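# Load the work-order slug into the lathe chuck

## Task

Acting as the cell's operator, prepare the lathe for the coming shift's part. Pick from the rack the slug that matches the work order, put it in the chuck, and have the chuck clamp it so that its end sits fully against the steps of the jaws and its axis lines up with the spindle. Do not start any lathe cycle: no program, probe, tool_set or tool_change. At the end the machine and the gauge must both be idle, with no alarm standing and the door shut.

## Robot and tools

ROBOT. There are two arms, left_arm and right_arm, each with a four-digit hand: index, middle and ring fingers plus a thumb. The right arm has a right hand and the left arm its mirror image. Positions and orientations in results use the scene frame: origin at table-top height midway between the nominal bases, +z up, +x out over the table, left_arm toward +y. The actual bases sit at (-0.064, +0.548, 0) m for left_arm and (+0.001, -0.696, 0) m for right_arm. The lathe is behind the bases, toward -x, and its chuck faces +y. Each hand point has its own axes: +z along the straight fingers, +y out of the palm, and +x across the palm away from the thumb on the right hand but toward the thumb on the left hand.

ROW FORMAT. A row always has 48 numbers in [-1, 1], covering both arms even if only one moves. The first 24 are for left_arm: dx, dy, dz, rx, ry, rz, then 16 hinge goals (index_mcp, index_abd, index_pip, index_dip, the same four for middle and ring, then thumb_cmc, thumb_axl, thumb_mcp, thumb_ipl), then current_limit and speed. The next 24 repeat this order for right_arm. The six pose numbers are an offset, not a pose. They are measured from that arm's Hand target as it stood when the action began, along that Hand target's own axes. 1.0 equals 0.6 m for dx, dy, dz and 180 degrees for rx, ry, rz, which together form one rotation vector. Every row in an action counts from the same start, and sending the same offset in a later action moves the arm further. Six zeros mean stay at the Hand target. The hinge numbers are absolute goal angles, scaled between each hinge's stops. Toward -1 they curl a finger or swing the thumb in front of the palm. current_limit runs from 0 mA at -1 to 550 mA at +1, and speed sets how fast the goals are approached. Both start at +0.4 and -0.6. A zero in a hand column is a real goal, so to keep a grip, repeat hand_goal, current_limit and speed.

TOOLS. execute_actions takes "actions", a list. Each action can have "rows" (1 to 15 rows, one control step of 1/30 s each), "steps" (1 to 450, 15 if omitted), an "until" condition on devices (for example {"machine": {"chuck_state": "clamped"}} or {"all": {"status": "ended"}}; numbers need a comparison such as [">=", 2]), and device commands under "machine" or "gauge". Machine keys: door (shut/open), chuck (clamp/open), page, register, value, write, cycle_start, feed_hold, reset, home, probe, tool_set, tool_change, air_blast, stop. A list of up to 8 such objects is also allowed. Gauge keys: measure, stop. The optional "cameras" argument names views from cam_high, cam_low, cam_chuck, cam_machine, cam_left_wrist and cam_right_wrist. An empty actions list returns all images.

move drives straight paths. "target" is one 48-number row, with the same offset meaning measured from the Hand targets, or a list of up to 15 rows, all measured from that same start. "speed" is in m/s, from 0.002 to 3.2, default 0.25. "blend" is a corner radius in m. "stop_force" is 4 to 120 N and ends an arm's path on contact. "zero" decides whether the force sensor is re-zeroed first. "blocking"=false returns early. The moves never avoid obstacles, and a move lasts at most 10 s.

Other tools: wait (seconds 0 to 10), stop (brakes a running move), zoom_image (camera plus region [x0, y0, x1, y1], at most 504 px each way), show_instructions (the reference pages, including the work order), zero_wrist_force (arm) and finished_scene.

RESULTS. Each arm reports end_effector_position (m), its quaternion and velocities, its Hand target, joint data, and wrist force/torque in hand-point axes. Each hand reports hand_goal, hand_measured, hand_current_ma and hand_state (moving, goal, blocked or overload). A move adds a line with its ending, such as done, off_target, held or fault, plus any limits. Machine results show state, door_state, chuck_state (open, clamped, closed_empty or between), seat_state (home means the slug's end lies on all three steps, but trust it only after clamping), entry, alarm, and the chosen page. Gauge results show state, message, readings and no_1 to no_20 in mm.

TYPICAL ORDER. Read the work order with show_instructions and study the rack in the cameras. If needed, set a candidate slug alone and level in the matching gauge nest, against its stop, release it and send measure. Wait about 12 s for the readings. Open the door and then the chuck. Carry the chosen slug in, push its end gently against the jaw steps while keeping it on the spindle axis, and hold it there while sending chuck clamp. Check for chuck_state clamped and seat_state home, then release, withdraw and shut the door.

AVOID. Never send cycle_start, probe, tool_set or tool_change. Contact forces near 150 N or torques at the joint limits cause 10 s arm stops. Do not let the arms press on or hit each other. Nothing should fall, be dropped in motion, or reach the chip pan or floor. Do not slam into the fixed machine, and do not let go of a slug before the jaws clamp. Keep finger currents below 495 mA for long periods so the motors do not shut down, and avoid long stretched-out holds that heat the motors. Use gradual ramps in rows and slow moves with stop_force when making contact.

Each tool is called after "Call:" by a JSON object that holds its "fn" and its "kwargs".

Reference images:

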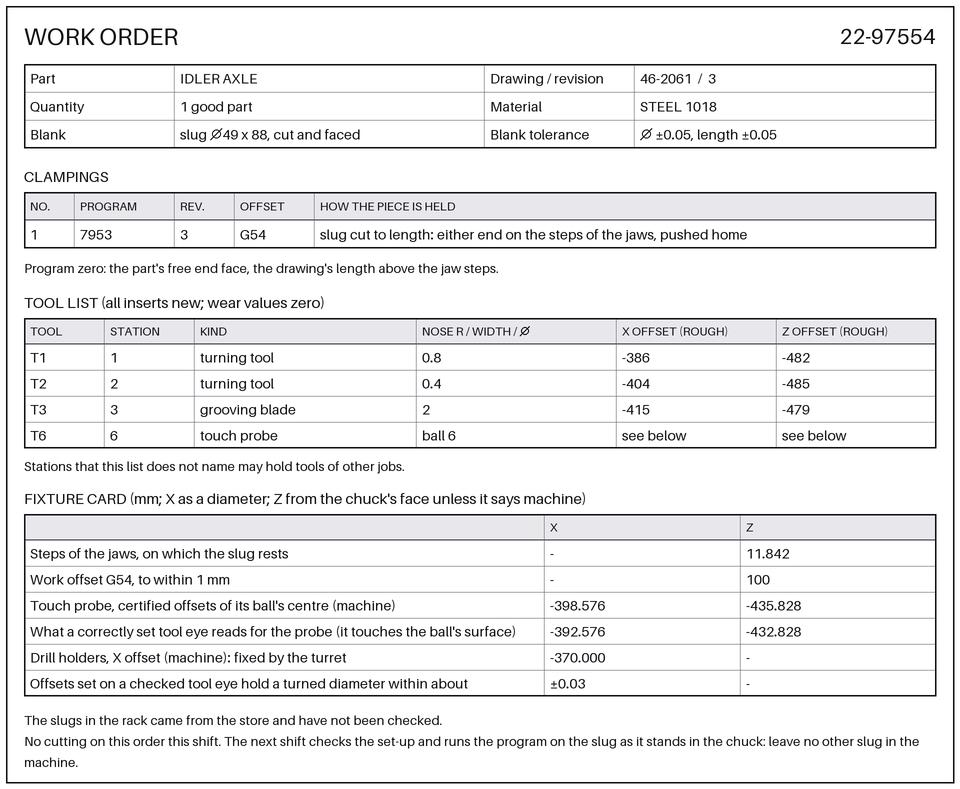

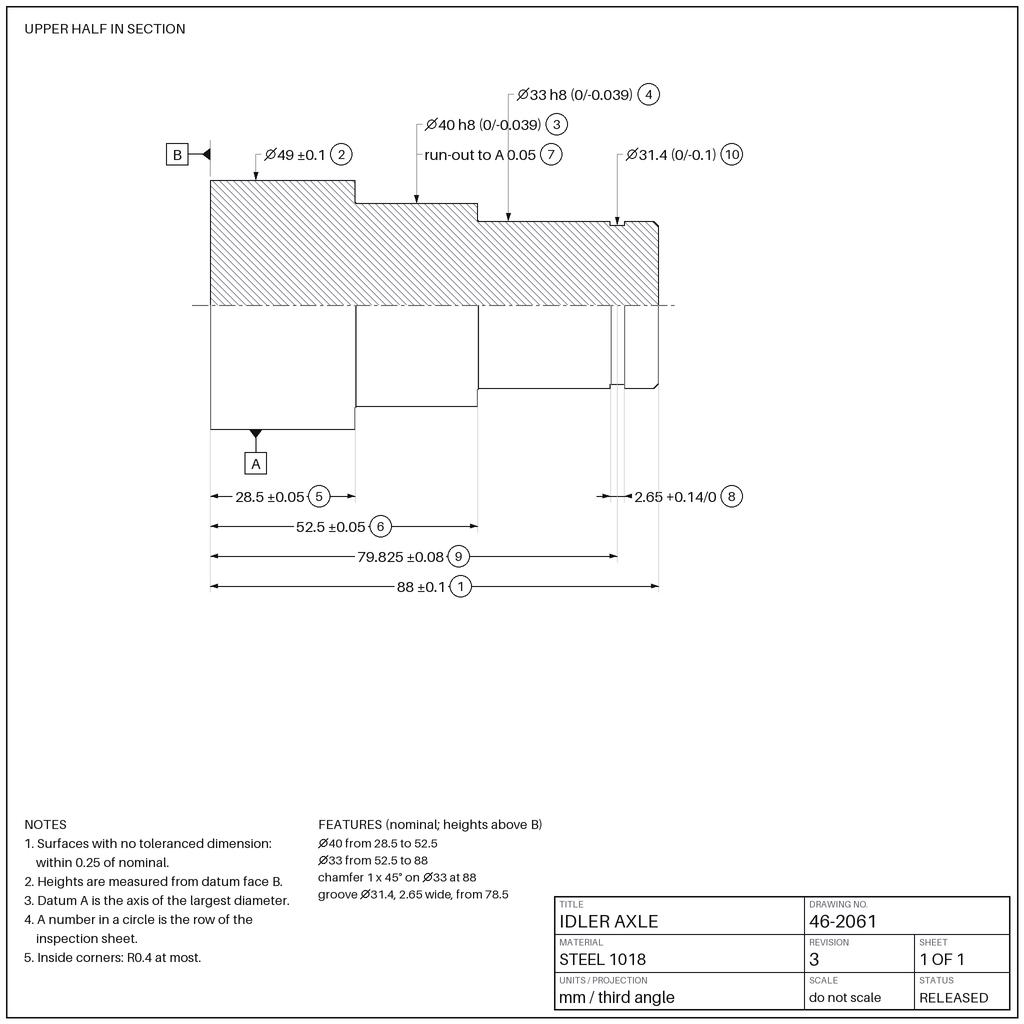

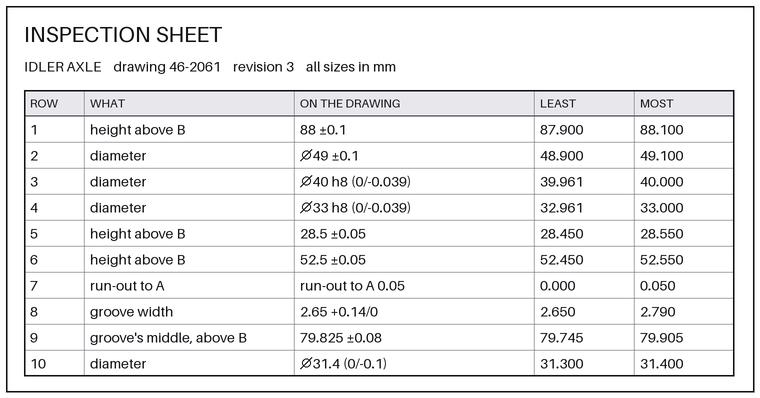

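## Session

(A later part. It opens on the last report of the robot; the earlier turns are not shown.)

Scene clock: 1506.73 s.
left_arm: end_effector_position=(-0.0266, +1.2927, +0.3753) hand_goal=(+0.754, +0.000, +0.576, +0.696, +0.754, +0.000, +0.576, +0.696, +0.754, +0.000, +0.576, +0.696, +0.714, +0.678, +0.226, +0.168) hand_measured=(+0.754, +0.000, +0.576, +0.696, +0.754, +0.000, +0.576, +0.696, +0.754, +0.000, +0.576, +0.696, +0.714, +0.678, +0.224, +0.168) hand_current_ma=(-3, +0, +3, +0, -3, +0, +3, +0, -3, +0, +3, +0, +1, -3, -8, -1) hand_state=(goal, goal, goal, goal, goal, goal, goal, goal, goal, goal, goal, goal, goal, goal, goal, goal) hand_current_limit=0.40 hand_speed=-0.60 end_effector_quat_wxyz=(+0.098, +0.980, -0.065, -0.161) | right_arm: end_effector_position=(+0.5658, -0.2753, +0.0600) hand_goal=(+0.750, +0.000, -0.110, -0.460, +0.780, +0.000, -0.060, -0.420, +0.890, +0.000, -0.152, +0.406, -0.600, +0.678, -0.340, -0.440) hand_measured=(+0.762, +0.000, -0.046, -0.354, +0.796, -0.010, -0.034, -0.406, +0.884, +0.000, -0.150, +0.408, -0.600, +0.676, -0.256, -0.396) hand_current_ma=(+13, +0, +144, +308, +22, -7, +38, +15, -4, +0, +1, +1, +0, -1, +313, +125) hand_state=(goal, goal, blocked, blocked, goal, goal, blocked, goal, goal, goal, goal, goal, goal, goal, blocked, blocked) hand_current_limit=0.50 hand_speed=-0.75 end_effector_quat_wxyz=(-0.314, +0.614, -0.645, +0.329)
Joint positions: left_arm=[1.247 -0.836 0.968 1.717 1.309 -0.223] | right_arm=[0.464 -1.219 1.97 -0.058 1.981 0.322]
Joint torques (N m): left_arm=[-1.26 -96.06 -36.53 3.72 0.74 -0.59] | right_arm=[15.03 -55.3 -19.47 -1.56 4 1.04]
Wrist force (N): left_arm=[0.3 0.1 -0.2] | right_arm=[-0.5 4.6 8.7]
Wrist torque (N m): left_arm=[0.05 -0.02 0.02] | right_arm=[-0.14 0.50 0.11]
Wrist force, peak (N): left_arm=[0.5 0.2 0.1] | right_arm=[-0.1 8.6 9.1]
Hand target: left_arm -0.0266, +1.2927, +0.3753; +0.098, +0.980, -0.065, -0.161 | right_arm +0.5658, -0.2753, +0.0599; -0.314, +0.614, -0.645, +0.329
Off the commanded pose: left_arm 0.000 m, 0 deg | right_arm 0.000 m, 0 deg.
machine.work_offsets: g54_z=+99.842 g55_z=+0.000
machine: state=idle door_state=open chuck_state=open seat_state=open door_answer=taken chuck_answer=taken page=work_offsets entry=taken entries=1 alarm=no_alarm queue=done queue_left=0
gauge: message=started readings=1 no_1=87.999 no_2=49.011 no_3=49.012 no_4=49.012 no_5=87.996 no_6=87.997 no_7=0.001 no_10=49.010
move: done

Call:
{"fn": "execute_actions", "kwargs": {"actions": [{"rows":[[0,0,0,0,0,0, 0.754,0,0.576,0.696,0.754,0,0.576,0.696,0.754,0,0.576,0.696,0.714,0.678,0.226,0.168,0.4,-0.6, 0,0,0,0,0,0, 0.75,0,-0.11,-0.46,0.82,0,0,-0.15,0.89,0,-0.153,0.406,-0.6,0.678,-0.34,-0.44,0.5,-0.75]],"steps":45},{"rows":[[0,0,0,0,0,0, 0.754,0,0.576,0.696,0.754,0,0.576,0.696,0.754,0,0.576,0.696,0.714,0.678,0.226,0.168,0.4,-0.6, 0,0,0,0,0,0, 0.75,0,-0.11,-0.40,0.89,0,-0.153,0.406,0.89,0,-0.153,0.406,-0.6,0.678,-0.32,-0.38,0.4,-0.75]],"steps":60}]}}

Call:
{"fn": "move", "kwargs": {"target": [0,0,0,0,0,0, 0.754,0,0.576,0.696,0.754,0,0.576,0.696,0.754,0,0.576,0.696,0.714,0.678,0.226,0.168,0.4,-0.6, -0.0167,0,0,0,0,0, 0.75,0,-0.11,-0.40,0.89,0,-0.153,0.406,0.89,0,-0.153,0.406,-0.6,0.678,-0.32,-0.38,0.4,-0.75], "speed": 0.02, "cameras": ["cam_high"]}}

Call:
{"fn": "zoom_image", "kwargs": {"camera": "cam_high", "region": [364, 356, 474, 426]}}

Scene clock: 1517.97 s.
left_arm: end_effector_position=(-0.0266, +1.2927, +0.3753) hand_goal=(+0.754, +0.000, +0.576, +0.696, +0.754, +0.000, +0.576, +0.696, +0.754, +0.000, +0.576, +0.696, +0.714, +0.678, +0.226, +0.168) hand_measured=(+0.754, +0.000, +0.576, +0.696, +0.754, +0.000, +0.576, +0.696, +0.754, +0.000, +0.576, +0.696, +0.714, +0.678, +0.224, +0.168) hand_current_ma=(-3, +0, +3, +0, -3, +0, +3, +0, -3, +0, +3, +0, +1, -3, -8, -1) hand_state=(goal, goal, goal, goal, goal, goal, goal, goal, goal, goal, goal, goal, goal, goal, goal, goal) hand_current_limit=0.40 hand_speed=-0.60 end_effector_quat_wxyz=(+0.098, +0.980, -0.065, -0.161) | right_arm: end_effector_position=(+0.5658, -0.2753, +0.0599) hand_goal=(+0.750, +0.000, -0.110, -0.400, +0.890, +0.000, -0.152, +0.406, +0.890, +0.000, -0.152, +0.406, -0.600, +0.678, -0.320, -0.380) hand_measured=(+0.766, +0.002, -0.042, -0.348, +0.868, -0.004, -0.150, +0.404, +0.884, +0.000, -0.150, +0.408, -0.602, +0.674, -0.260, -0.378) hand_current_ma=(+20, +0, +155, +110, -31, -2, +1, -1, -4, +0, +1, +1, -1, -2, +196, +1) hand_state=(goal, goal, blocked, blocked, blocked, goal, goal, goal, goal, goal, goal, goal, goal, goal, blocked, goal) hand_current_limit=0.40 hand_speed=-0.75 end_effector_quat_wxyz=(-0.314, +0.614, -0.645, +0.329)
Joint positions: left_arm=[1.247 -0.836 0.968 1.717 1.309 -0.223] | right_arm=[0.464 -1.219 1.97 -0.058 1.982 0.322]
Joint torques (N m): left_arm=[-0.16 -95.02 -36.99 3.79 0.72 -0.99] | right_arm=[15.52 -80.86 -47.06 -1.93 4.51 0.43]
Wrist force (N): left_arm=[0.2 0.0 0.1] | right_arm=[0.2 3.5 4.4]
Wrist torque (N m): left_arm=[0.03 -0.01 0.01] | right_arm=[-0.06 0.50 0.16]
Wrist force, peak (N): left_arm=[0.3 0.2 0.5] | right_arm=[-1.2 7.3 8.8]
Hand target: left_arm -0.0266, +1.2927, +0.3753; +0.098, +0.980, -0.065, -0.161 | right_arm +0.5658, -0.2753, +0.0599; -0.314, +0.614, -0.645, +0.329
Off the commanded pose: left_arm 0.000 m, 0 deg | right_arm 0.000 m, 0 deg.
machine.work_offsets: g54_z=+99.842 g55_z=+0.000
machine: state=idle door_state=open chuck_state=open seat_state=open door_answer=taken chuck_answer=taken page=work_offsets entry=taken entries=1 alarm=no_alarm queue=done queue_left=0
gauge: message=started readings=1 no_1=87.999 no_2=49.011 no_3=49.012 no_4=49.012 no_5=87.996 no_6=87.997 no_7=0.001 no_10=49.010

Scene clock: 1518.97 s.
left_arm: end_effector_position=(-0.0266, +1.2927, +0.3753) hand_goal=(+0.754, +0.000, +0.576, +0.696, +0.754, +0.000, +0.576, +0.696, +0.754, +0.000, +0.576, +0.696, +0.714, +0.678, +0.226, +0.168) hand_measured=(+0.754, +0.000, +0.576, +0.696, +0.754, +0.000, +0.576, +0.696, +0.754, +0.000, +0.576, +0.696, +0.714, +0.678, +0.224, +0.168) hand_current_ma=(-3, +0, +3, +0, -3, +0, +3, +0, -3, +0, +3, +0, +1, -3, -8, -1) hand_state=(goal, goal, goal, goal, goal, goal, goal, goal, goal, goal, goal, goal, goal, goal, goal, goal) hand_current_limit=0.40 hand_speed=-0.60 end_effector_quat_wxyz=(+0.098, +0.980, -0.065, -0.161) | right_arm: end_effector_position=(+0.5663, -0.2653, +0.0599) hand_goal=(+0.750, +0.000, -0.110, -0.400, +0.890, +0.000, -0.152, +0.406, +0.890, +0.000, -0.152, +0.406, -0.600, +0.678, -0.320, -0.380) hand_measured=(+0.770, -0.116, -0.042, -0.346, +0.870, -0.004, -0.150, +0.404, +0.884, +0.000, -0.150, +0.408, -0.612, +0.660, -0.260, -0.372) hand_current_ma=(+29, -284, +155, +112, -30, -2, +1, -1, -4, +0, +1, +1, -11, -29, +188, +10) hand_state=(blocked, blocked, blocked, blocked, blocked, goal, goal, goal, goal, goal, goal, goal, goal, goal, blocked, goal) hand_current_limit=0.40 hand_speed=-0.75 end_effector_quat_wxyz=(-0.314, +0.614, -0.645, +0.329)
Joint positions: left_arm=[1.247 -0.836 0.968 1.717 1.309 -0.223] | right_arm=[0.479 -1.208 1.955 -0.049 1.993 0.333]
Joint torques (N m): left_arm=[-0.31 -94.14 -35.99 3.7 0.38 -0.81] | right_arm=[34.66 -51.92 -54.88 -0.88 -2.07 3]
Wrist force (N): left_arm=[0.2 -0.2 0.1] | right_arm=[25.1 2.2 2.3]
Wrist torque (N m): left_arm=[0.00 0.00 0.01] | right_arm=[0.15 1.41 0.88]
Wrist force, peak (N): left_arm=[0.5 -0.1 -0.1] | right_arm=[26.0 2.2 2.2]
Hand target: left_arm -0.0266, +1.2927, +0.3753; +0.098, +0.980, -0.065, -0.161 | right_arm +0.5663, -0.2653, +0.0599; -0.314, +0.614, -0.645, +0.329
Off the commanded pose: left_arm 0.000 m, 0 deg | right_arm 0.000 m, 0 deg.
machine.work_offsets: g54_z=+99.842 g55_z=+0.000
machine: state=idle door_state=open chuck_state=open seat_state=open door_answer=taken chuck_answer=taken page=work_offsets entry=taken entries=1 alarm=no_alarm queue=done queue_left=0
gauge: message=started readings=1 no_1=87.999 no_2=49.011 no_3=49.012 no_4=49.012 no_5=87.996 no_6=87.997 no_7=0.001 no_10=49.010
move: done
Images, in order (width x height): cam_high 896x504.

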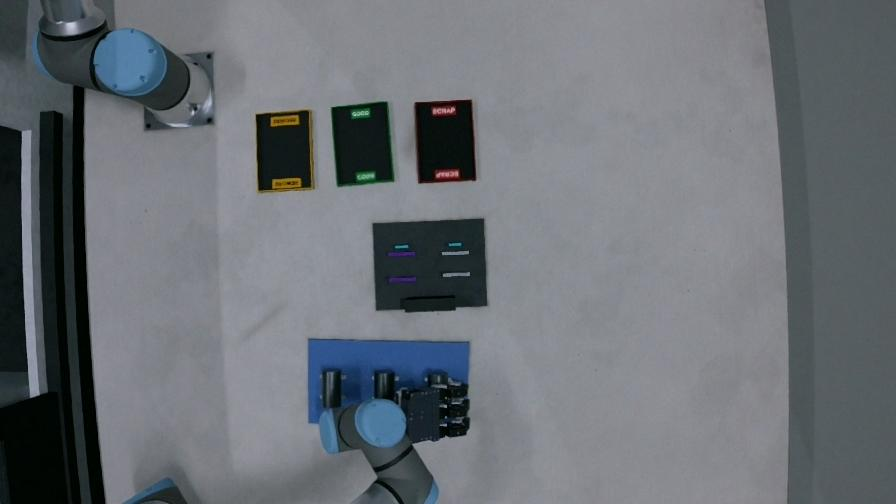

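Scaled by 4.582 from the camera's 896x504 image, which has a finer 1280x720 frame.

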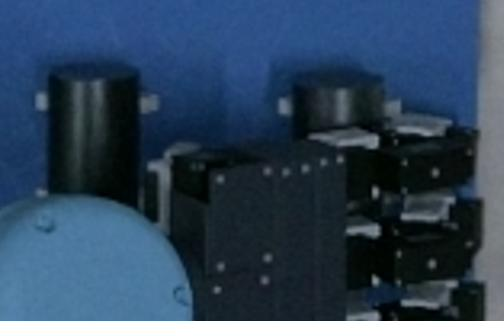

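Call:
{"fn": "move", "kwargs": {"target": [0,0,0,0,0,0, 0.754,0,0.576,0.696,0.754,0,0.576,0.696,0.754,0,0.576,0.696,0.714,0.678,0.226,0.168,0.4,-0.6, 0.0055,0,0,0,0,0, 0.75,0,-0.11,-0.40,0.89,0,-0.153,0.406,0.89,0,-0.153,0.406,-0.6,0.678,-0.32,-0.38,0.4,-0.75], "speed": 0.02}}

Call:
{"fn": "execute_actions", "kwargs": {"actions": [{"rows":[[0,0,0,0,0,0, 0.754,0,0.576,0.696,0.754,0,0.576,0.696,0.754,0,0.576,0.696,0.714,0.678,0.226,0.168,0.4,-0.6, 0,0,0,0,0,0, 0.82,0,0,-0.15,0.89,0,-0.153,0.406,0.89,0,-0.153,0.406,-0.6,0.678,-0.18,-0.2,0.4,-0.75]],"steps":60}]}}

Call:
{"fn": "move", "kwargs": {"target": [0,0,0,0,0,0, 0.754,0,0.576,0.696,0.754,0,0.576,0.696,0.754,0,0.576,0.696,0.714,0.678,0.226,0.168,0.4,-0.6, 0.01,0,0,0,0,0, 0.82,0,0,-0.15,0.89,0,-0.153,0.406,0.89,0,-0.153,0.406,-0.6,0.678,-0.18,-0.2,0.4,-0.75], "speed": 0.03}}

Call:
{"fn": "execute_actions", "kwargs": {"actions": [{"rows":[[0,0,0,0,0,0, 0.754,0,0.576,0.696,0.754,0,0.576,0.696,0.754,0,0.576,0.696,0.714,0.678,0.226,0.168,0.4,-0.6, 0,0,0,0,0,0, 0.75,0,-0.11,-0.40,0.89,0,-0.153,0.406,0.89,0,-0.153,0.406,-0.6,0.678,-0.32,-0.38,0.4,-0.75]],"steps":60}], "cameras": ["cam_high"]}}

Call:
{"fn": "zoom_image", "kwargs": {"camera": "cam_high", "region": [364, 356, 474, 426]}}

Scene clock: 1540.83 s.
left_arm: end_effector_position=(-0.0266, +1.2927, +0.3753) hand_goal=(+0.754, +0.000, +0.576, +0.696, +0.754, +0.000, +0.576, +0.696, +0.754, +0.000, +0.576, +0.696, +0.714, +0.678, +0.226, +0.168) hand_measured=(+0.754, +0.000, +0.576, +0.696, +0.754, +0.000, +0.576, +0.696, +0.754, +0.000, +0.576, +0.696, +0.714, +0.678, +0.224, +0.168) hand_current_ma=(-3, +0, +3, +0, -3, +0, +3, +0, -3, +0, +3, +0, +1, -3, -8, -1) hand_state=(goal, goal, goal, goal, goal, goal, goal, goal, goal, goal, goal, goal, goal, goal, goal, goal) hand_current_limit=0.40 hand_speed=-0.60 end_effector_quat_wxyz=(+0.098, +0.980, -0.065, -0.161) | right_arm: end_effector_position=(+0.5661, -0.2685, +0.0599) hand_goal=(+0.750, +0.000, -0.110, -0.400, +0.890, +0.000, -0.152, +0.406, +0.890, +0.000, -0.152, +0.406, -0.600, +0.678, -0.320, -0.380) hand_measured=(+0.770, -0.058, -0.040, -0.340, +0.870, -0.004, -0.150, +0.404, +0.884, +0.000, -0.150, +0.408, -0.604, +0.674, -0.264, -0.370) hand_current_ma=(+30, -104, +162, +132, -30, -2, +1, -1, -4, +0, +1, +1, -2, -3, +175, +15) hand_state=(blocked, blocked, blocked, blocked, blocked, goal, goal, goal, goal, goal, goal, goal, goal, goal, blocked, goal) hand_current_limit=0.40 hand_speed=-0.75 end_effector_quat_wxyz=(-0.314, +0.614, -0.645, +0.329)
Joint positions: left_arm=[1.247 -0.836 0.968 1.717 1.309 -0.223] | right_arm=[0.474 -1.211 1.96 -0.052 1.99 0.329]
Joint torques (N m): left_arm=[-2.49 -95.56 -35.9 3.56 1.05 -0.39] | right_arm=[-13.64 -83.69 -20.68 -2.33 -4.29 -2.13]
Wrist force (N): left_arm=[0.2 0.2 0.0] | right_arm=[3.3 4.8 9.7]
Wrist torque (N m): left_arm=[0.06 -0.01 0.00] | right_arm=[-0.22 0.78 0.29]
Wrist force, peak (N): left_arm=[0.3 0.0 0.5] | right_arm=[26.2 2.4 2.2]
Hand target: left_arm -0.0266, +1.2927, +0.3753; +0.098, +0.980, -0.065, -0.161 | right_arm +0.5661, -0.2686, +0.0599; -0.314, +0.614, -0.645, +0.329
Off the commanded pose: left_arm 0.000 m, 0 deg | right_arm 0.000 m, 0 deg.
machine.work_offsets: g54_z=+99.842 g55_z=+0.000
machine: state=idle door_state=open chuck_state=open seat_state=open door_answer=taken chuck_answer=taken page=work_offsets entry=taken entries=1 alarm=no_alarm queue=done queue_left=0
gauge: message=started readings=1 no_1=87.999 no_2=49.011 no_3=49.012 no_4=49.012 no_5=87.996 no_6=87.997 no_7=0.001 no_10=49.010
move: done

Scene clock: 1543.03 s.
left_arm: end_effector_position=(-0.0266, +1.2927, +0.3753) hand_goal=(+0.754, +0.000, +0.576, +0.696, +0.754, +0.000, +0.576, +0.696, +0.754, +0.000, +0.576, +0.696, +0.714, +0.678, +0.226, +0.168) hand_measured=(+0.754, +0.000, +0.576, +0.696, +0.754, +0.000, +0.576, +0.696, +0.754, +0.000, +0.576, +0.696, +0.714, +0.678, +0.224, +0.168) hand_current_ma=(-3, +0, +3, +0, -3, +0, +3, +0, -3, +0, +3, +0, +1, -3, -8, -1) hand_state=(goal, goal, goal, goal, goal, goal, goal, goal, goal, goal, goal, goal, goal, goal, goal, goal) hand_current_limit=0.40 hand_speed=-0.60 end_effector_quat_wxyz=(+0.098, +0.980, -0.065, -0.161) | right_arm: end_effector_position=(+0.5661, -0.2686, +0.0599) hand_goal=(+0.820, +0.000, +0.000, -0.150, +0.890, +0.000, -0.152, +0.406, +0.890, +0.000, -0.152, +0.406, -0.600, +0.678, -0.180, -0.200) hand_measured=(+0.802, -0.006, -0.002, -0.152, +0.870, -0.004, -0.150, +0.404, +0.884, +0.000, -0.150, +0.408, -0.602, +0.676, -0.182, -0.202) hand_current_ma=(-23, -3, -1, -1, -30, -2, +1, -1, -4, +0, +1, +1, -2, -1, -1, -1) hand_state=(goal, goal, goal, goal, blocked, goal, goal, goal, goal, goal, goal, goal, goal, goal, goal, goal) hand_current_limit=0.40 hand_speed=-0.75 end_effector_quat_wxyz=(-0.314, +0.614, -0.645, +0.329)
Joint positions: left_arm=[1.247 -0.836 0.968 1.717 1.309 -0.223] | right_arm=[0.474 -1.211 1.96 -0.052 1.99 0.329]
Joint torques (N m): left_arm=[-0.46 -96.08 -35.58 3.65 0.61 -0.63] | right_arm=[-14.24 -48.69 -16.64 1.54 3.45 -2.56]
Wrist force (N): left_arm=[0.4 0.0 0.2] | right_arm=[-1.2 -1.1 1.5]
Wrist torque (N m): left_arm=[0.02 -0.03 0.02] | right_arm=[0.26 0.47 0.20]
Wrist force, peak (N): left_arm=[0.6 -0.1 0.2] | right_arm=[3.6 4.5 8.5]
Hand target: left_arm -0.0266, +1.2927, +0.3753; +0.098, +0.980, -0.065, -0.161 | right_arm +0.5661, -0.2686, +0.0599; -0.314, +0.614, -0.645, +0.329
Off the commanded pose: left_arm 0.000 m, 0 deg | right_arm 0.000 m, 0 deg.
machine.work_offsets: g54_z=+99.842 g55_z=+0.000
machine: state=idle door_state=open chuck_state=open seat_state=open door_answer=taken chuck_answer=taken page=work_offsets entry=taken entries=1 alarm=no_alarm queue=done queue_left=0
gauge: message=started readings=1 no_1=87.999 no_2=49.011 no_3=49.012 no_4=49.012 no_5=87.996 no_6=87.997 no_7=0.001 no_10=49.010

Scene clock: 1543.77 s.
left_arm: end_effector_position=(-0.0266, +1.2927, +0.3753) hand_goal=(+0.754, +0.000, +0.576, +0.696, +0.754, +0.000, +0.576, +0.696, +0.754, +0.000, +0.576, +0.696, +0.714, +0.678, +0.226, +0.168) hand_measured=(+0.754, +0.000, +0.576, +0.696, +0.754, +0.000, +0.576, +0.696, +0.754, +0.000, +0.576, +0.696, +0.714, +0.678, +0.224, +0.168) hand_current_ma=(-3, +0, +3, +0, -3, +0, +3, +0, -3, +0, +3, +0, +1, -3, -8, -1) hand_state=(goal, goal, goal, goal, goal, goal, goal, goal, goal, goal, goal, goal, goal, goal, goal, goal) hand_current_limit=0.40 hand_speed=-0.60 end_effector_quat_wxyz=(+0.098, +0.980, -0.065, -0.161) | right_arm: end_effector_position=(+0.5659, -0.2744, +0.0599) hand_goal=(+0.820, +0.000, +0.000, -0.150, +0.890, +0.000, -0.152, +0.406, +0.890, +0.000, -0.152, +0.406, -0.600, +0.678, -0.180, -0.200) hand_measured=(+0.804, -0.004, -0.002, -0.152, +0.870, -0.004, -0.150, +0.404, +0.884, +0.000, -0.150, +0.408, -0.602, +0.676, -0.182, -0.202) hand_current_ma=(-21, -2, -1, -1, -30, -2, +1, -1, -4, +0, +1, +1, -1, -1, -1, -1) hand_state=(goal, goal, goal, goal, blocked, goal, goal, goal, goal, goal, goal, goal, goal, goal, goal, goal) hand_current_limit=0.40 hand_speed=-0.75 end_effector_quat_wxyz=(-0.314, +0.614, -0.645, +0.329)
Joint positions: left_arm=[1.247 -0.836 0.968 1.717 1.309 -0.223] | right_arm=[0.465 -1.218 1.969 -0.057 1.983 0.323]
Joint torques (N m): left_arm=[0.23 -97.45 -37.83 3.65 0.59 -0.4] | right_arm=[-18.38 -73.86 -14.52 -1.38 -3.29 -2.5]
Wrist force (N): left_arm=[0.1 -0.3 0.5] | right_arm=[-1.3 -1.1 1.3]
Wrist torque (N m): left_arm=[-0.04 0.01 0.01] | right_arm=[0.26 0.46 0.19]
Wrist force, peak (N): left_arm=[0.1 -0.3 0.5] | right_arm=[-1.6 -1.2 1.6]
Hand target: left_arm -0.0266, +1.2927, +0.3753; +0.098, +0.980, -0.065, -0.161 | right_arm +0.5658, -0.2746, +0.0599; -0.314, +0.614, -0.645, +0.329
Off the commanded pose: left_arm 0.000 m, 0 deg | right_arm 0.000 m, 0 deg.
machine.work_offsets: g54_z=+99.842 g55_z=+0.000
machine: state=idle door_state=open chuck_state=open seat_state=open door_answer=taken chuck_answer=taken page=work_offsets entry=taken entries=1 alarm=no_alarm queue=done queue_left=0
gauge: message=started readings=1 no_1=87.999 no_2=49.011 no_3=49.012 no_4=49.012 no_5=87.996 no_6=87.997 no_7=0.001 no_10=49.010
move: done

Scene clock: 1545.97 s.
left_arm: end_effector_position=(-0.0266, +1.2927, +0.3753) hand_goal=(+0.754, +0.000, +0.576, +0.696, +0.754, +0.000, +0.576, +0.696, +0.754, +0.000, +0.576, +0.696, +0.714, +0.678, +0.226, +0.168) hand_measured=(+0.754, +0.000, +0.576, +0.696, +0.754, +0.000, +0.576, +0.696, +0.754, +0.000, +0.576, +0.696, +0.714, +0.678, +0.224, +0.168) hand_current_ma=(-3, +0, +3, +0, -3, +0, +3, +0, -3, +0, +3, +0, +1, -3, -8, -1) hand_state=(goal, goal, goal, goal, goal, goal, goal, goal, goal, goal, goal, goal, goal, goal, goal, goal) hand_current_limit=0.40 hand_speed=-0.60 end_effector_quat_wxyz=(+0.098, +0.980, -0.065, -0.161) | right_arm: end_effector_position=(+0.5658, -0.2746, +0.0599) hand_goal=(+0.750, +0.000, -0.110, -0.400, +0.890, +0.000, -0.152, +0.406, +0.890, +0.000, -0.152, +0.406, -0.600, +0.678, -0.320, -0.380) hand_measured=(+0.752, -0.002, -0.060, -0.294, +0.870, -0.004, -0.150, +0.404, +0.884, +0.000, -0.150, +0.408, -0.602, +0.676, -0.280, -0.340) hand_current_ma=(+1, -1, +102, +309, -30, -2, +1, -1, -4, +0, +1, +1, -1, -1, +109, +112) hand_state=(goal, goal, blocked, blocked, blocked, goal, goal, goal, goal, goal, goal, goal, goal, goal, blocked, blocked) hand_current_limit=0.40 hand_speed=-0.75 end_effector_quat_wxyz=(-0.314, +0.614, -0.645, +0.329)
Joint positions: left_arm=[1.247 -0.836 0.968 1.717 1.309 -0.223] | right_arm=[0.465 -1.218 1.969 -0.058 1.982 0.323]
Joint torques (N m): left_arm=[0.33 -96.57 -36.44 3.75 0.88 -0.76] | right_arm=[-16.97 -82.49 -48.97 -1.47 0 -0.69]
Wrist force (N): left_arm=[0.2 0.3 0.1] | right_arm=[-0.5 6.4 7.2]
Wrist torque (N m): left_arm=[0.05 -0.01 0.01] | right_arm=[-0.16 0.59 0.06]
Wrist force, peak (N): left_arm=[0.5 0.0 0.3] | right_arm=[-1.0 7.0 7.8]
Hand target: left_arm -0.0266, +1.2927, +0.3753; +0.098, +0.980, -0.065, -0.161 | right_arm +0.5658, -0.2746, +0.0599; -0.314, +0.614, -0.645, +0.329
Off the commanded pose: left_arm 0.000 m, 0 deg | right_arm 0.000 m, 0 deg.
machine.work_offsets: g54_z=+99.842 g55_z=+0.000
machine: state=idle door_state=open chuck_state=open seat_state=open door_answer=taken chuck_answer=taken page=work_offsets entry=taken entries=1 alarm=no_alarm queue=done queue_left=0
gauge: message=started readings=1 no_1=87.999 no_2=49.011 no_3=49.012 no_4=49.012 no_5=87.996 no_6=87.997 no_7=0.001 no_10=49.010
Images, in order (width x height): cam_high 896x504.

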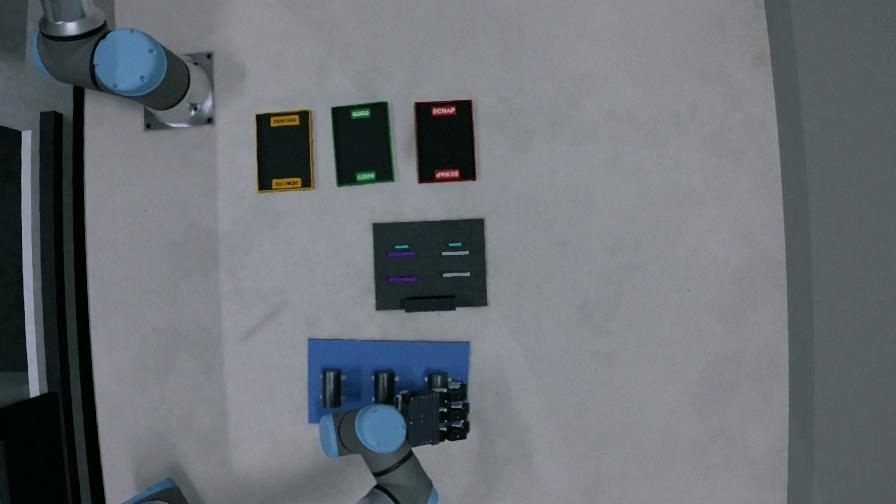

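Scaled by 4.582 from the camera's 896x504 image, which has a finer 1280x720 frame.

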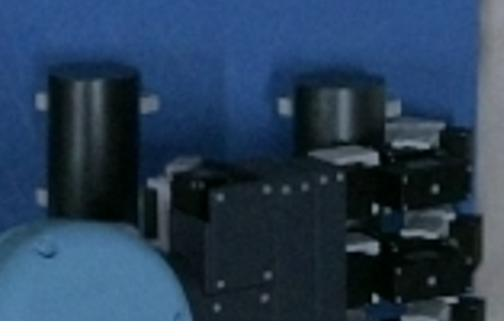

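Call:
{"fn": "move", "kwargs": {"target": [0,0,0,0,0,0, 0.754,0,0.576,0.696,0.754,0,0.576,0.696,0.754,0,0.576,0.696,0.714,0.678,0.226,0.168,0.4,-0.6, -0.0108,0,0,0,0,0, 0.75,0,-0.11,-0.40,0.89,0,-0.153,0.406,0.89,0,-0.153,0.406,-0.6,0.678,-0.32,-0.38,0.4,-0.75], "speed": 0.02, "cameras": ["cam_high"]}}

Call:
{"fn": "zoom_image", "kwargs": {"camera": "cam_high", "region": [364, 356, 474, 426]}}

Scene clock: 1551.43 s.
left_arm: end_effector_position=(-0.0266, +1.2927, +0.3753) hand_goal=(+0.754, +0.000, +0.576, +0.696, +0.754, +0.000, +0.576, +0.696, +0.754, +0.000, +0.576, +0.696, +0.714, +0.678, +0.226, +0.168) hand_measured=(+0.754, +0.000, +0.576, +0.696, +0.754, +0.000, +0.576, +0.696, +0.754, +0.000, +0.576, +0.696, +0.714, +0.678, +0.224, +0.168) hand_current_ma=(-3, +0, +3, +0, -3, +0, +3, +0, -3, +0, +3, +0, +1, -3, -8, -1) hand_state=(goal, goal, goal, goal, goal, goal, goal, goal, goal, goal, goal, goal, goal, goal, goal, goal) hand_current_limit=0.40 hand_speed=-0.60 end_effector_quat_wxyz=(+0.098, +0.980, -0.065, -0.161) | right_arm: end_effector_position=(+0.5662, -0.2681, +0.0599) hand_goal=(+0.750, +0.000, -0.110, -0.400, +0.890, +0.000, -0.152, +0.406, +0.890, +0.000, -0.152, +0.406, -0.600, +0.678, -0.320, -0.380) hand_measured=(+0.758, -0.054, -0.060, -0.300, +0.870, -0.004, -0.150, +0.404, +0.884, +0.000, -0.150, +0.408, -0.604, +0.670, -0.276, -0.344) hand_current_ma=(+8, -96, +103, +281, -30, -2, +1, -1, -4, +0, +1, +1, -3, -10, +119, +98) hand_state=(goal, blocked, blocked, blocked, blocked, goal, goal, goal, goal, goal, goal, goal, goal, goal, blocked, blocked) hand_current_limit=0.40 hand_speed=-0.75 end_effector_quat_wxyz=(-0.314, +0.614, -0.645, +0.329)
Joint positions: left_arm=[1.247 -0.836 0.968 1.717 1.309 -0.223] | right_arm=[0.475 -1.211 1.959 -0.052 1.99 0.33]
Joint torques (N m): left_arm=[-1.65 -94.49 -36.23 3.68 1.03 -0.38] | right_arm=[27.85 -55.16 -52.39 0.94 1.73 2.77]
Wrist force (N): left_arm=[0.1 0.1 0.2] | right_arm=[12.0 4.8 5.5]
Wrist torque (N m): left_arm=[0.03 0.01 -0.01] | right_arm=[-0.01 1.04 0.29]
Wrist force, peak (N): left_arm=[0.5 -0.2 0.3] | right_arm=[12.0 5.1 5.8]
Hand target: left_arm -0.0266, +1.2927, +0.3753; +0.098, +0.980, -0.065, -0.161 | right_arm +0.5662, -0.2681, +0.0599; -0.314, +0.614, -0.645, +0.329
Off the commanded pose: left_arm 0.000 m, 0 deg | right_arm 0.000 m, 0 deg.
machine.work_offsets: g54_z=+99.842 g55_z=+0.000
machine: state=idle door_state=open chuck_state=open seat_state=open door_answer=taken chuck_answer=taken page=work_offsets entry=taken entries=1 alarm=no_alarm queue=done queue_left=0
gauge: message=started readings=1 no_1=87.999 no_2=49.011 no_3=49.012 no_4=49.012 no_5=87.996 no_6=87.997 no_7=0.001 no_10=49.010
move: done
Images, in order (width x height): cam_high 896x504.

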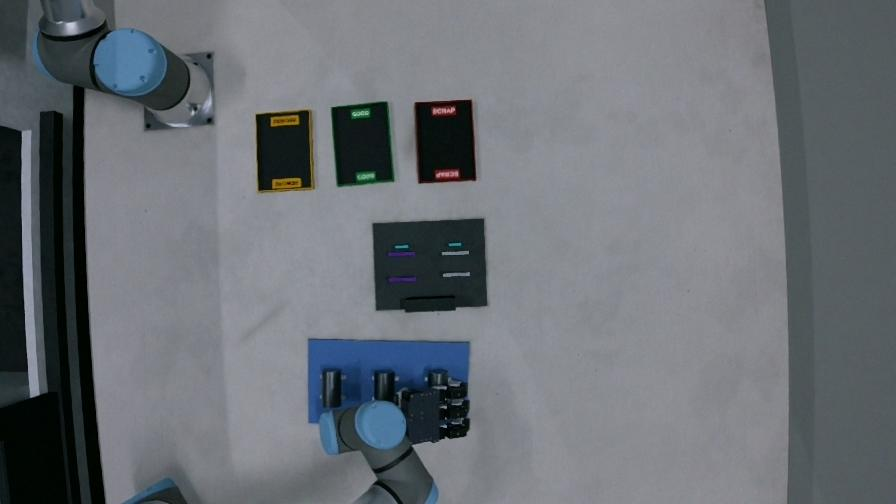

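Scaled by 4.582 from the camera's 896x504 image, which has a finer 1280x720 frame.

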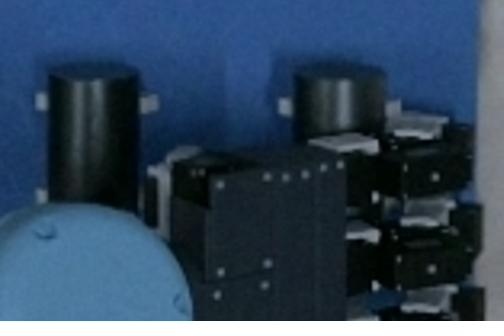

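Call:
{"fn": "execute_actions", "kwargs": {"actions": [{"rows":[[0,0,0,0,0,0, 0.754,0,0.576,0.696,0.754,0,0.576,0.696,0.754,0,0.576,0.696,0.714,0.678,0.226,0.168,0.4,-0.6, 0,0,0,0,0,0, 0.82,0,0,-0.15,0.89,0,-0.153,0.406,0.89,0,-0.153,0.406,-0.6,0.678,-0.18,-0.2,0.4,-0.75]],"steps":55}]}}

Call:
{"fn": "move", "kwargs": {"target": [0,0,0,0,0,0, 0.754,0,0.576,0.696,0.754,0,0.576,0.696,0.754,0,0.576,0.696,0.714,0.678,0.226,0.168,0.4,-0.6, 0.013,0,0,0,0,0, 0.82,0,0,-0.15,0.89,0,-0.153,0.406,0.89,0,-0.153,0.406,-0.6,0.678,-0.18,-0.2,0.4,-0.75], "speed": 0.03}}

Call:
{"fn": "execute_actions", "kwargs": {"actions": [{"rows":[[0,0,0,0,0,0, 0.754,0,0.576,0.696,0.754,0,0.576,0.696,0.754,0,0.576,0.696,0.714,0.678,0.226,0.168,0.4,-0.6, 0,0,0,0,0,0, 0.75,0,-0.11,-0.40,0.89,0,-0.153,0.406,0.89,0,-0.153,0.406,-0.6,0.678,-0.32,-0.38,0.4,-0.75]],"steps":60}]}}

Call:
{"fn": "move", "kwargs": {"target": [0,0,0,0,0,0, 0.754,0,0.576,0.696,0.754,0,0.576,0.696,0.754,0,0.576,0.696,0.714,0.678,0.226,0.168,0.4,-0.6, -0.0085,0,0,0,0,0, 0.75,0,-0.11,-0.40,0.89,0,-0.153,0.406,0.89,0,-0.153,0.406,-0.6,0.678,-0.32,-0.38,0.4,-0.75], "speed": 0.02, "cameras": ["cam_high"]}}

Call:
{"fn": "zoom_image", "kwargs": {"camera": "cam_high", "region": [364, 356, 474, 426]}}

Scene clock: 1570.97 s.
left_arm: end_effector_position=(-0.0266, +1.2927, +0.3753) hand_goal=(+0.754, +0.000, +0.576, +0.696, +0.754, +0.000, +0.576, +0.696, +0.754, +0.000, +0.576, +0.696, +0.714, +0.678, +0.226, +0.168) hand_measured=(+0.754, +0.000, +0.576, +0.696, +0.754, +0.000, +0.576, +0.696, +0.754, +0.000, +0.576, +0.696, +0.714, +0.678, +0.224, +0.168) hand_current_ma=(-3, +0, +3, +0, -3, +0, +3, +0, -3, +0, +3, +0, +1, -3, -8, -1) hand_state=(goal, goal, goal, goal, goal, goal, goal, goal, goal, goal, goal, goal, goal, goal, goal, goal) hand_current_limit=0.40 hand_speed=-0.60 end_effector_quat_wxyz=(+0.098, +0.980, -0.065, -0.161) | right_arm: end_effector_position=(+0.5662, -0.2681, +0.0600) hand_goal=(+0.820, +0.000, +0.000, -0.150, +0.890, +0.000, -0.152, +0.406, +0.890, +0.000, -0.152, +0.406, -0.600, +0.678, -0.180, -0.200) hand_measured=(+0.774, -0.058, -0.020, -0.158, +0.870, -0.004, -0.150, +0.404, +0.884, +0.000, -0.150, +0.408, -0.602, +0.676, -0.182, -0.202) hand_current_ma=(-96, -102, -27, -8, -30, -2, +1, -1, -4, +0, +1, +1, -2, -1, -1, -1) hand_state=(blocked, blocked, blocked, goal, blocked, goal, goal, goal, goal, goal, goal, goal, goal, goal, goal, goal) hand_current_limit=0.40 hand_speed=-0.75 end_effector_quat_wxyz=(-0.314, +0.614, -0.645, +0.329)
Joint positions: left_arm=[1.247 -0.836 0.968 1.717 1.309 -0.223] | right_arm=[0.475 -1.211 1.959 -0.052 1.99 0.33]
Joint torques (N m): left_arm=[-0.05 -96.19 -36.21 3.41 1 -0.82] | right_arm=[8.98 -54.6 -18.45 0.14 1.53 0.58]
Wrist force (N): left_arm=[0.1 0.1 0.0] | right_arm=[5.4 -0.9 -0.2]
Wrist torque (N m): left_arm=[0.05 0.00 0.00] | right_arm=[0.33 0.66 0.19]
Wrist force, peak (N): left_arm=[0.4 -0.1 0.6] | right_arm=[12.7 5.1 5.7]
Hand target: left_arm -0.0266, +1.2927, +0.3753; +0.098, +0.980, -0.065, -0.161 | right_arm +0.5662, -0.2681, +0.0599; -0.314, +0.614, -0.645, +0.329
Off the commanded pose: left_arm 0.000 m, 0 deg | right_arm 0.000 m, 0 deg.
machine.work_offsets: g54_z=+99.842 g55_z=+0.000
machine: state=idle door_state=open chuck_state=open seat_state=open door_answer=taken chuck_answer=taken page=work_offsets entry=taken entries=1 alarm=no_alarm queue=done queue_left=0
gauge: message=started readings=1 no_1=87.999 no_2=49.011 no_3=49.012 no_4=49.012 no_5=87.996 no_6=87.997 no_7=0.001 no_10=49.010

Scene clock: 1571.73 s.
left_arm: end_effector_position=(-0.0266, +1.2927, +0.3753) hand_goal=(+0.754, +0.000, +0.576, +0.696, +0.754, +0.000, +0.576, +0.696, +0.754, +0.000, +0.576, +0.696, +0.714, +0.678, +0.226, +0.168) hand_measured=(+0.754, +0.000, +0.576, +0.696, +0.754, +0.000, +0.576, +0.696, +0.754, +0.000, +0.576, +0.696, +0.714, +0.678, +0.224, +0.168) hand_current_ma=(-3, +0, +3, +0, -3, +0, +3, +0, -3, +0, +3, +0, +1, -3, -8, -1) hand_state=(goal, goal, goal, goal, goal, goal, goal, goal, goal, goal, goal, goal, goal, goal, goal, goal) hand_current_limit=0.40 hand_speed=-0.60 end_effector_quat_wxyz=(+0.098, +0.980, -0.065, -0.161) | right_arm: end_effector_position=(+0.5658, -0.2757, +0.0599) hand_goal=(+0.820, +0.000, +0.000, -0.150, +0.890, +0.000, -0.152, +0.406, +0.890, +0.000, -0.152, +0.406, -0.600, +0.678, -0.180, -0.200) hand_measured=(+0.800, -0.004, -0.004, -0.152, +0.870, -0.004, -0.150, +0.404, +0.884, +0.000, -0.150, +0.408, -0.602, +0.676, -0.182, -0.202) hand_current_ma=(-27, -2, -2, -1, -30, -2, +1, -1, -4, +0, +1, +1, -1, -1, -1, -1) hand_state=(goal, goal, goal, goal, blocked, goal, goal, goal, goal, goal, goal, goal, goal, goal, goal, goal) hand_current_limit=0.40 hand_speed=-0.75 end_effector_quat_wxyz=(-0.314, +0.614, -0.645, +0.329)
Joint positions: left_arm=[1.247 -0.836 0.968 1.717 1.309 -0.223] | right_arm=[0.463 -1.219 1.971 -0.059 1.981 0.322]
Joint torques (N m): left_arm=[-0.22 -94.87 -36.18 3.74 0.61 -0.85] | right_arm=[-16.16 -79.5 -14.73 -0.93 -3.2 -2.97]
Wrist force (N): left_arm=[0.0 0.0 -0.1] | right_arm=[-0.5 -1.0 1.6]
Wrist torque (N m): left_arm=[0.04 0.00 -0.01] | right_arm=[0.24 0.35 0.26]
Wrist force, peak (N): left_arm=[0.1 -0.1 0.6] | right_arm=[5.2 -1.4 -0.3]
Hand target: left_arm -0.0266, +1.2927, +0.3753; +0.098, +0.980, -0.065, -0.161 | right_arm +0.5658, -0.2759, +0.0599; -0.314, +0.614, -0.645, +0.329
Off the commanded pose: left_arm 0.000 m, 0 deg | right_arm 0.000 m, 0 deg.
machine.work_offsets: g54_z=+99.842 g55_z=+0.000
machine: state=idle door_state=open chuck_state=open seat_state=open door_answer=taken chuck_answer=taken page=work_offsets entry=taken entries=1 alarm=no_alarm queue=done queue_left=0
gauge: message=started readings=1 no_1=87.999 no_2=49.011 no_3=49.012 no_4=49.012 no_5=87.996 no_6=87.997 no_7=0.001 no_10=49.010
move: done

Scene clock: 1573.93 s.
left_arm: end_effector_position=(-0.0266, +1.2927, +0.3753) hand_goal=(+0.754, +0.000, +0.576, +0.696, +0.754, +0.000, +0.576, +0.696, +0.754, +0.000, +0.576, +0.696, +0.714, +0.678, +0.226, +0.168) hand_measured=(+0.754, +0.000, +0.576, +0.696, +0.754, +0.000, +0.576, +0.696, +0.754, +0.000, +0.576, +0.696, +0.714, +0.678, +0.224, +0.168) hand_current_ma=(-3, +0, +3, +0, -3, +0, +3, +0, -3, +0, +3, +0, +1, -3, -8, -1) hand_state=(goal, goal, goal, goal, goal, goal, goal, goal, goal, goal, goal, goal, goal, goal, goal, goal) hand_current_limit=0.40 hand_speed=-0.60 end_effector_quat_wxyz=(+0.098, +0.980, -0.065, -0.161) | right_arm: end_effector_position=(+0.5658, -0.2759, +0.0599) hand_goal=(+0.750, +0.000, -0.110, -0.400, +0.890, +0.000, -0.152, +0.406, +0.890, +0.000, -0.152, +0.406, -0.600, +0.678, -0.320, -0.380) hand_measured=(+0.750, -0.002, -0.060, -0.294, +0.870, -0.004, -0.150, +0.404, +0.884, +0.000, -0.150, +0.408, -0.602, +0.676, -0.280, -0.342) hand_current_ma=(+0, +0, +101, +308, -30, -2, +1, -1, -4, +0, +1, +1, -1, -1, +103, +105) hand_state=(goal, goal, blocked, blocked, blocked, goal, goal, goal, goal, goal, goal, goal, goal, goal, blocked, blocked) hand_current_limit=0.40 hand_speed=-0.75 end_effector_quat_wxyz=(-0.314, +0.614, -0.645, +0.329)
Joint positions: left_arm=[1.247 -0.836 0.968 1.717 1.309 -0.223] | right_arm=[0.463 -1.219 1.971 -0.059 1.981 0.321]
Joint torques (N m): left_arm=[-0.98 -94.99 -36.32 3.93 0.9 -0.16] | right_arm=[-16.22 -82.57 -48.09 -1.6 0.3 -0.8]
Wrist force (N): left_arm=[0.1 0.0 0.2] | right_arm=[-0.3 7.1 7.6]
Wrist torque (N m): left_arm=[0.02 0.00 0.00] | right_arm=[-0.10 0.49 0.12]
Wrist force, peak (N): left_arm=[0.2 -0.2 0.5] | right_arm=[-0.4 7.2 7.8]
Hand target: left_arm -0.0266, +1.2927, +0.3753; +0.098, +0.980, -0.065, -0.161 | right_arm +0.5658, -0.2759, +0.0599; -0.314, +0.614, -0.645, +0.329
Off the commanded pose: left_arm 0.000 m, 0 deg | right_arm 0.000 m, 0 deg.
machine.work_offsets: g54_z=+99.842 g55_z=+0.000
machine: state=idle door_state=open chuck_state=open seat_state=open door_answer=taken chuck_answer=taken page=work_offsets entry=taken entries=1 alarm=no_alarm queue=done queue_left=0
gauge: message=started readings=1 no_1=87.999 no_2=49.011 no_3=49.012 no_4=49.012 no_5=87.996 no_6=87.997 no_7=0.001 no_10=49.010

Scene clock: 1574.63 s.
left_arm: end_effector_position=(-0.0266, +1.2927, +0.3753) hand_goal=(+0.754, +0.000, +0.576, +0.696, +0.754, +0.000, +0.576, +0.696, +0.754, +0.000, +0.576, +0.696, +0.714, +0.678, +0.226, +0.168) hand_measured=(+0.754, +0.000, +0.576, +0.696, +0.754, +0.000, +0.576, +0.696, +0.754, +0.000, +0.576, +0.696, +0.714, +0.678, +0.224, +0.168) hand_current_ma=(-3, +0, +3, +0, -3, +0, +3, +0, -3, +0, +3, +0, +1, -3, -8, -1) hand_state=(goal, goal, goal, goal, goal, goal, goal, goal, goal, goal, goal, goal, goal, goal, goal, goal) hand_current_limit=0.40 hand_speed=-0.60 end_effector_quat_wxyz=(+0.098, +0.980, -0.065, -0.161) | right_arm: end_effector_position=(+0.5660, -0.2709, +0.0599) hand_goal=(+0.750, +0.000, -0.110, -0.400, +0.890, +0.000, -0.152, +0.406, +0.890, +0.000, -0.152, +0.406, -0.600, +0.678, -0.320, -0.380) hand_measured=(+0.758, -0.004, -0.060, -0.300, +0.870, -0.004, -0.150, +0.404, +0.884, +0.000, -0.150, +0.408, -0.602, +0.676, -0.280, -0.342) hand_current_ma=(+8, -2, +101, +280, -30, -2, +1, -1, -4, +0, +1, +1, -1, -2, +107, +101) hand_state=(goal, goal, blocked, blocked, blocked, goal, goal, goal, goal, goal, goal, goal, goal, goal, blocked, blocked) hand_current_limit=0.40 hand_speed=-0.75 end_effector_quat_wxyz=(-0.314, +0.614, -0.645, +0.329)
Joint positions: left_arm=[1.247 -0.836 0.968 1.717 1.309 -0.223] | right_arm=[0.471 -1.214 1.964 -0.054 1.987 0.327]
Joint torques (N m): left_arm=[0.11 -93.71 -37.6 3.73 0.84 -0.59] | right_arm=[24.24 -55.21 -49.32 3.17 4.56 1.89]
Wrist force (N): left_arm=[0.2 -0.2 0.2] | right_arm=[1.7 6.1 7.5]
Wrist torque (N m): left_arm=[0.00 -0.01 0.01] | right_arm=[-0.03 0.54 -0.07]
Wrist force, peak (N): left_arm=[0.3 -0.3 0.4] | right_arm=[-0.3 7.3 7.8]
Hand target: left_arm -0.0266, +1.2927, +0.3753; +0.098, +0.980, -0.065, -0.161 | right_arm +0.5660, -0.2708, +0.0599; -0.314, +0.614, -0.645, +0.329
Off the commanded pose: left_arm 0.000 m, 0 deg | right_arm 0.000 m, 0 deg.
machine.work_offsets: g54_z=+99.842 g55_z=+0.000
machine: state=idle door_state=open chuck_state=open seat_state=open door_answer=taken chuck_answer=taken page=work_offsets entry=taken entries=1 alarm=no_alarm queue=done queue_left=0
gauge: message=started readings=1 no_1=87.999 no_2=49.011 no_3=49.012 no_4=49.012 no_5=87.996 no_6=87.997 no_7=0.001 no_10=49.010
move: done
Images, in order (width x height): cam_high 896x504.

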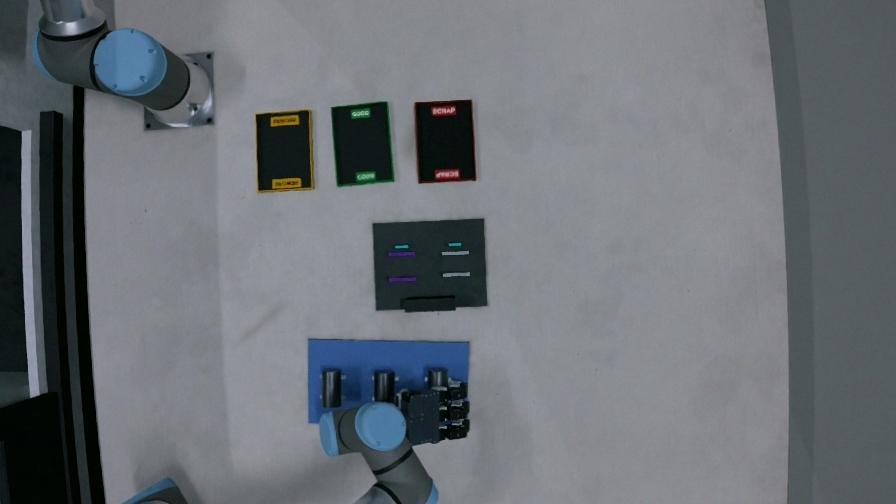

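Scaled by 4.582 from the camera's 896x504 image, which has a finer 1280x720 frame.

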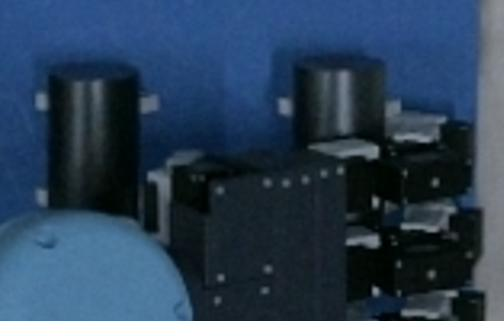

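Call:
{"fn": "execute_actions", "kwargs": {"actions": [{"rows":[[0,0,0,0,0,0, 0.754,0,0.576,0.696,0.754,0,0.576,0.696,0.754,0,0.576,0.696,0.714,0.678,0.226,0.168,0.4,-0.6, 0,0,0,0,0,0, 0.82,0,0,-0.15,0.89,0,-0.153,0.406,0.89,0,-0.153,0.406,-0.6,0.678,-0.18,-0.2,0.4,-0.8]],"steps":60},{"rows":[[0,0,0,0,0,0, 0.754,0,0.576,0.696,0.754,0,0.576,0.696,0.754,0,0.576,0.696,0.714,0.678,0.226,0.168,0.4,-0.6, 0,0,0,0,0,0, 0.89,0,-0.153,0.406,0.89,0,-0.153,0.406,0.89,0,-0.153,0.406,-0.6,0.678,-0.112,-0.05,0.4,-0.6]],"steps":45}]}}

Call:
{"fn": "move", "kwargs": {"target": [[0,0,0,0,0,0, 0.754,0,0.576,0.696,0.754,0,0.576,0.696,0.754,0,0.576,0.696,0.714,0.678,0.226,0.168,0.4,-0.6, 0,-0.0674,-0.049,0,0,0, 0.89,0,-0.153,0.406,0.89,0,-0.153,0.406,0.89,0,-0.153,0.406,-0.6,0.678,-0.112,-0.05,0.4,-0.6],[0,0,0,0,0,0, 0.754,0,0.576,0.696,0.754,0,0.576,0.696,0.754,0,0.576,0.696,0.714,0.678,0.226,0.168,0.4,-0.6, 0,-0.2697,-0.196,0,0,0, 0.89,0,-0.153,0.406,0.89,0,-0.153,0.406,0.89,0,-0.153,0.406,-0.6,0.678,-0.112,-0.05,0.4,-0.6]], "speed": [0.06,0.15], "cameras": ["cam_high"]}}

Call:
{"fn": "zoom_image", "kwargs": {"camera": "cam_high", "region": [364, 356, 474, 426]}}

Scene clock: 1589.67 s.
left_arm: end_effector_position=(-0.0266, +1.2927, +0.3753) hand_goal=(+0.754, +0.000, +0.576, +0.696, +0.754, +0.000, +0.576, +0.696, +0.754, +0.000, +0.576, +0.696, +0.714, +0.678, +0.226, +0.168) hand_measured=(+0.754, +0.000, +0.576, +0.696, +0.754, +0.000, +0.576, +0.696, +0.754, +0.000, +0.576, +0.696, +0.714, +0.678, +0.224, +0.168) hand_current_ma=(-3, +0, +3, +0, -3, +0, +3, +0, -3, +0, +3, +0, +1, -3, -8, -1) hand_state=(goal, goal, goal, goal, goal, goal, goal, goal, goal, goal, goal, goal, goal, goal, goal, goal) hand_current_limit=0.40 hand_speed=-0.60 end_effector_quat_wxyz=(+0.098, +0.980, -0.065, -0.161) | right_arm: end_effector_position=(+0.5660, -0.2708, +0.0599) hand_goal=(+0.890, +0.000, -0.152, +0.406, +0.890, +0.000, -0.152, +0.406, +0.890, +0.000, -0.152, +0.406, -0.600, +0.678, -0.112, -0.050) hand_measured=(+0.870, -0.004, -0.150, +0.404, +0.870, -0.004, -0.150, +0.404, +0.884, +0.000, -0.150, +0.408, -0.602, +0.676, -0.114, -0.052) hand_current_ma=(-28, -2, +1, -1, -30, -2, +1, -1, -4, +0, +1, +1, -1, -1, -2, -1) hand_state=(goal, goal, goal, goal, blocked, goal, goal, goal, goal, goal, goal, goal, goal, goal, goal, goal) hand_current_limit=0.40 hand_speed=-0.60 end_effector_quat_wxyz=(-0.314, +0.614, -0.645, +0.329)
Joint positions: left_arm=[1.247 -0.836 0.968 1.717 1.309 -0.223] | right_arm=[0.471 -1.214 1.963 -0.054 1.987 0.327]
Joint torques (N m): left_arm=[-0.7 -96.49 -36.32 3.64 1.09 -0.69] | right_arm=[-1.25 -51.56 -15.51 2.75 4.77 -1.63]
Wrist force (N): left_arm=[-0.1 0.0 0.2] | right_arm=[-0.4 -0.8 1.5]
Wrist torque (N m): left_arm=[0.02 0.03 -0.02] | right_arm=[0.29 0.35 -0.01]
Wrist force, peak (N): left_arm=[0.3 -0.3 0.5] | right_arm=[1.6 5.8 7.8]
Hand target: left_arm -0.0266, +1.2927, +0.3753; +0.098, +0.980, -0.065, -0.161 | right_arm +0.5660, -0.2708, +0.0599; -0.314, +0.614, -0.645, +0.329
Off the commanded pose: left_arm 0.000 m, 0 deg | right_arm 0.000 m, 0 deg.
machine.work_offsets: g54_z=+99.842 g55_z=+0.000
machine: state=idle door_state=open chuck_state=open seat_state=open door_answer=taken chuck_answer=taken page=work_offsets entry=taken entries=1 alarm=no_alarm queue=done queue_left=0
gauge: message=started readings=1 no_1=87.999 no_2=49.011 no_3=49.012 no_4=49.012 no_5=87.996 no_6=87.997 no_7=0.001 no_10=49.010

Scene clock: 1592.33 s.
left_arm: end_effector_position=(-0.0266, +1.2927, +0.3753) hand_goal=(+0.754, +0.000, +0.576, +0.696, +0.754, +0.000, +0.576, +0.696, +0.754, +0.000, +0.576, +0.696, +0.714, +0.678, +0.226, +0.168) hand_measured=(+0.754, +0.000, +0.576, +0.696, +0.754, +0.000, +0.576, +0.696, +0.754, +0.000, +0.576, +0.696, +0.714, +0.678, +0.224, +0.168) hand_current_ma=(-3, +0, +3, +0, -3, +0, +3, +0, -3, +0, +3, +0, +1, -3, -8, -1) hand_state=(goal, goal, goal, goal, goal, goal, goal, goal, goal, goal, goal, goal, goal, goal, goal, goal) hand_current_limit=0.40 hand_speed=-0.60 end_effector_quat_wxyz=(+0.098, +0.980, -0.065, -0.161) | right_arm: end_effector_position=(+0.5656, -0.2710, +0.2598) hand_goal=(+0.890, +0.000, -0.152, +0.406, +0.890, +0.000, -0.152, +0.406, +0.890, +0.000, -0.152, +0.406, -0.600, +0.678, -0.112, -0.050) hand_measured=(+0.872, -0.004, -0.150, +0.404, +0.870, -0.004, -0.150, +0.404, +0.884, +0.000, -0.150, +0.408, -0.602, +0.676, -0.114, -0.052) hand_current_ma=(-26, -1, +1, -1, -28, -2, +1, -1, -4, +0, +1, +1, -1, -1, -2, -1) hand_state=(goal, goal, goal, goal, goal, goal, goal, goal, goal, goal, goal, goal, goal, goal, goal, goal) hand_current_limit=0.40 hand_speed=-0.60 end_effector_quat_wxyz=(-0.314, +0.614, -0.645, +0.329)
Joint positions: left_arm=[1.247 -0.836 0.968 1.717 1.309 -0.223] | right_arm=[0.471 -1.4 1.794 0.302 1.987 0.327]
Joint torques (N m): left_arm=[0.81 -97.05 -36.82 3.7 0.71 -0.6] | right_arm=[4.3 -68.09 -50.74 4.22 1.63 1.59]
Wrist force (N): left_arm=[0.1 0.0 0.2] | right_arm=[-0.7 -0.4 1.2]
Wrist torque (N m): left_arm=[0.01 0.01 0.00] | right_arm=[0.30 0.41 -0.01]
Wrist force, peak (N): left_arm=[0.5 -0.1 0.2] | right_arm=[-0.3 0.3 2.3]
Hand target: left_arm -0.0266, +1.2927, +0.3753; +0.098, +0.980, -0.065, -0.161 | right_arm +0.5656, -0.2710, +0.2600; -0.314, +0.614, -0.645, +0.329
Off the commanded pose: left_arm 0.000 m, 0 deg | right_arm 0.000 m, 0 deg.
machine.work_offsets: g54_z=+99.842 g55_z=+0.000
machine: state=idle door_state=open chuck_state=open seat_state=open door_answer=taken chuck_answer=taken page=work_offsets entry=taken entries=1 alarm=no_alarm queue=done queue_left=0
gauge: message=started readings=1 no_1=87.999 no_2=49.011 no_3=49.012 no_4=49.012 no_5=87.996 no_6=87.997 no_7=0.001 no_10=49.010
move: done
Images, in order (width x height): cam_high 896x504.

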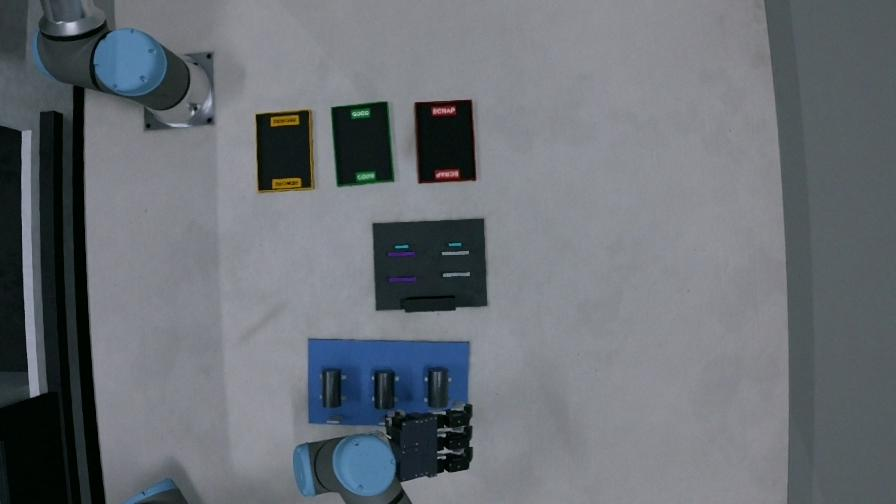

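Scaled by 4.582 from the camera's 896x504 image, which has a finer 1280x720 frame.

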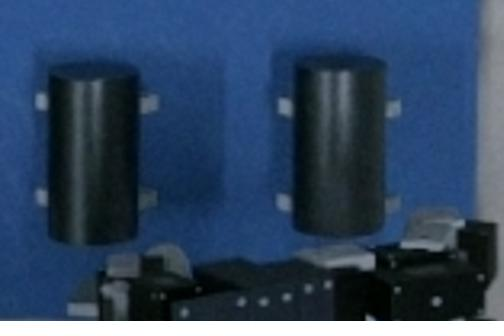

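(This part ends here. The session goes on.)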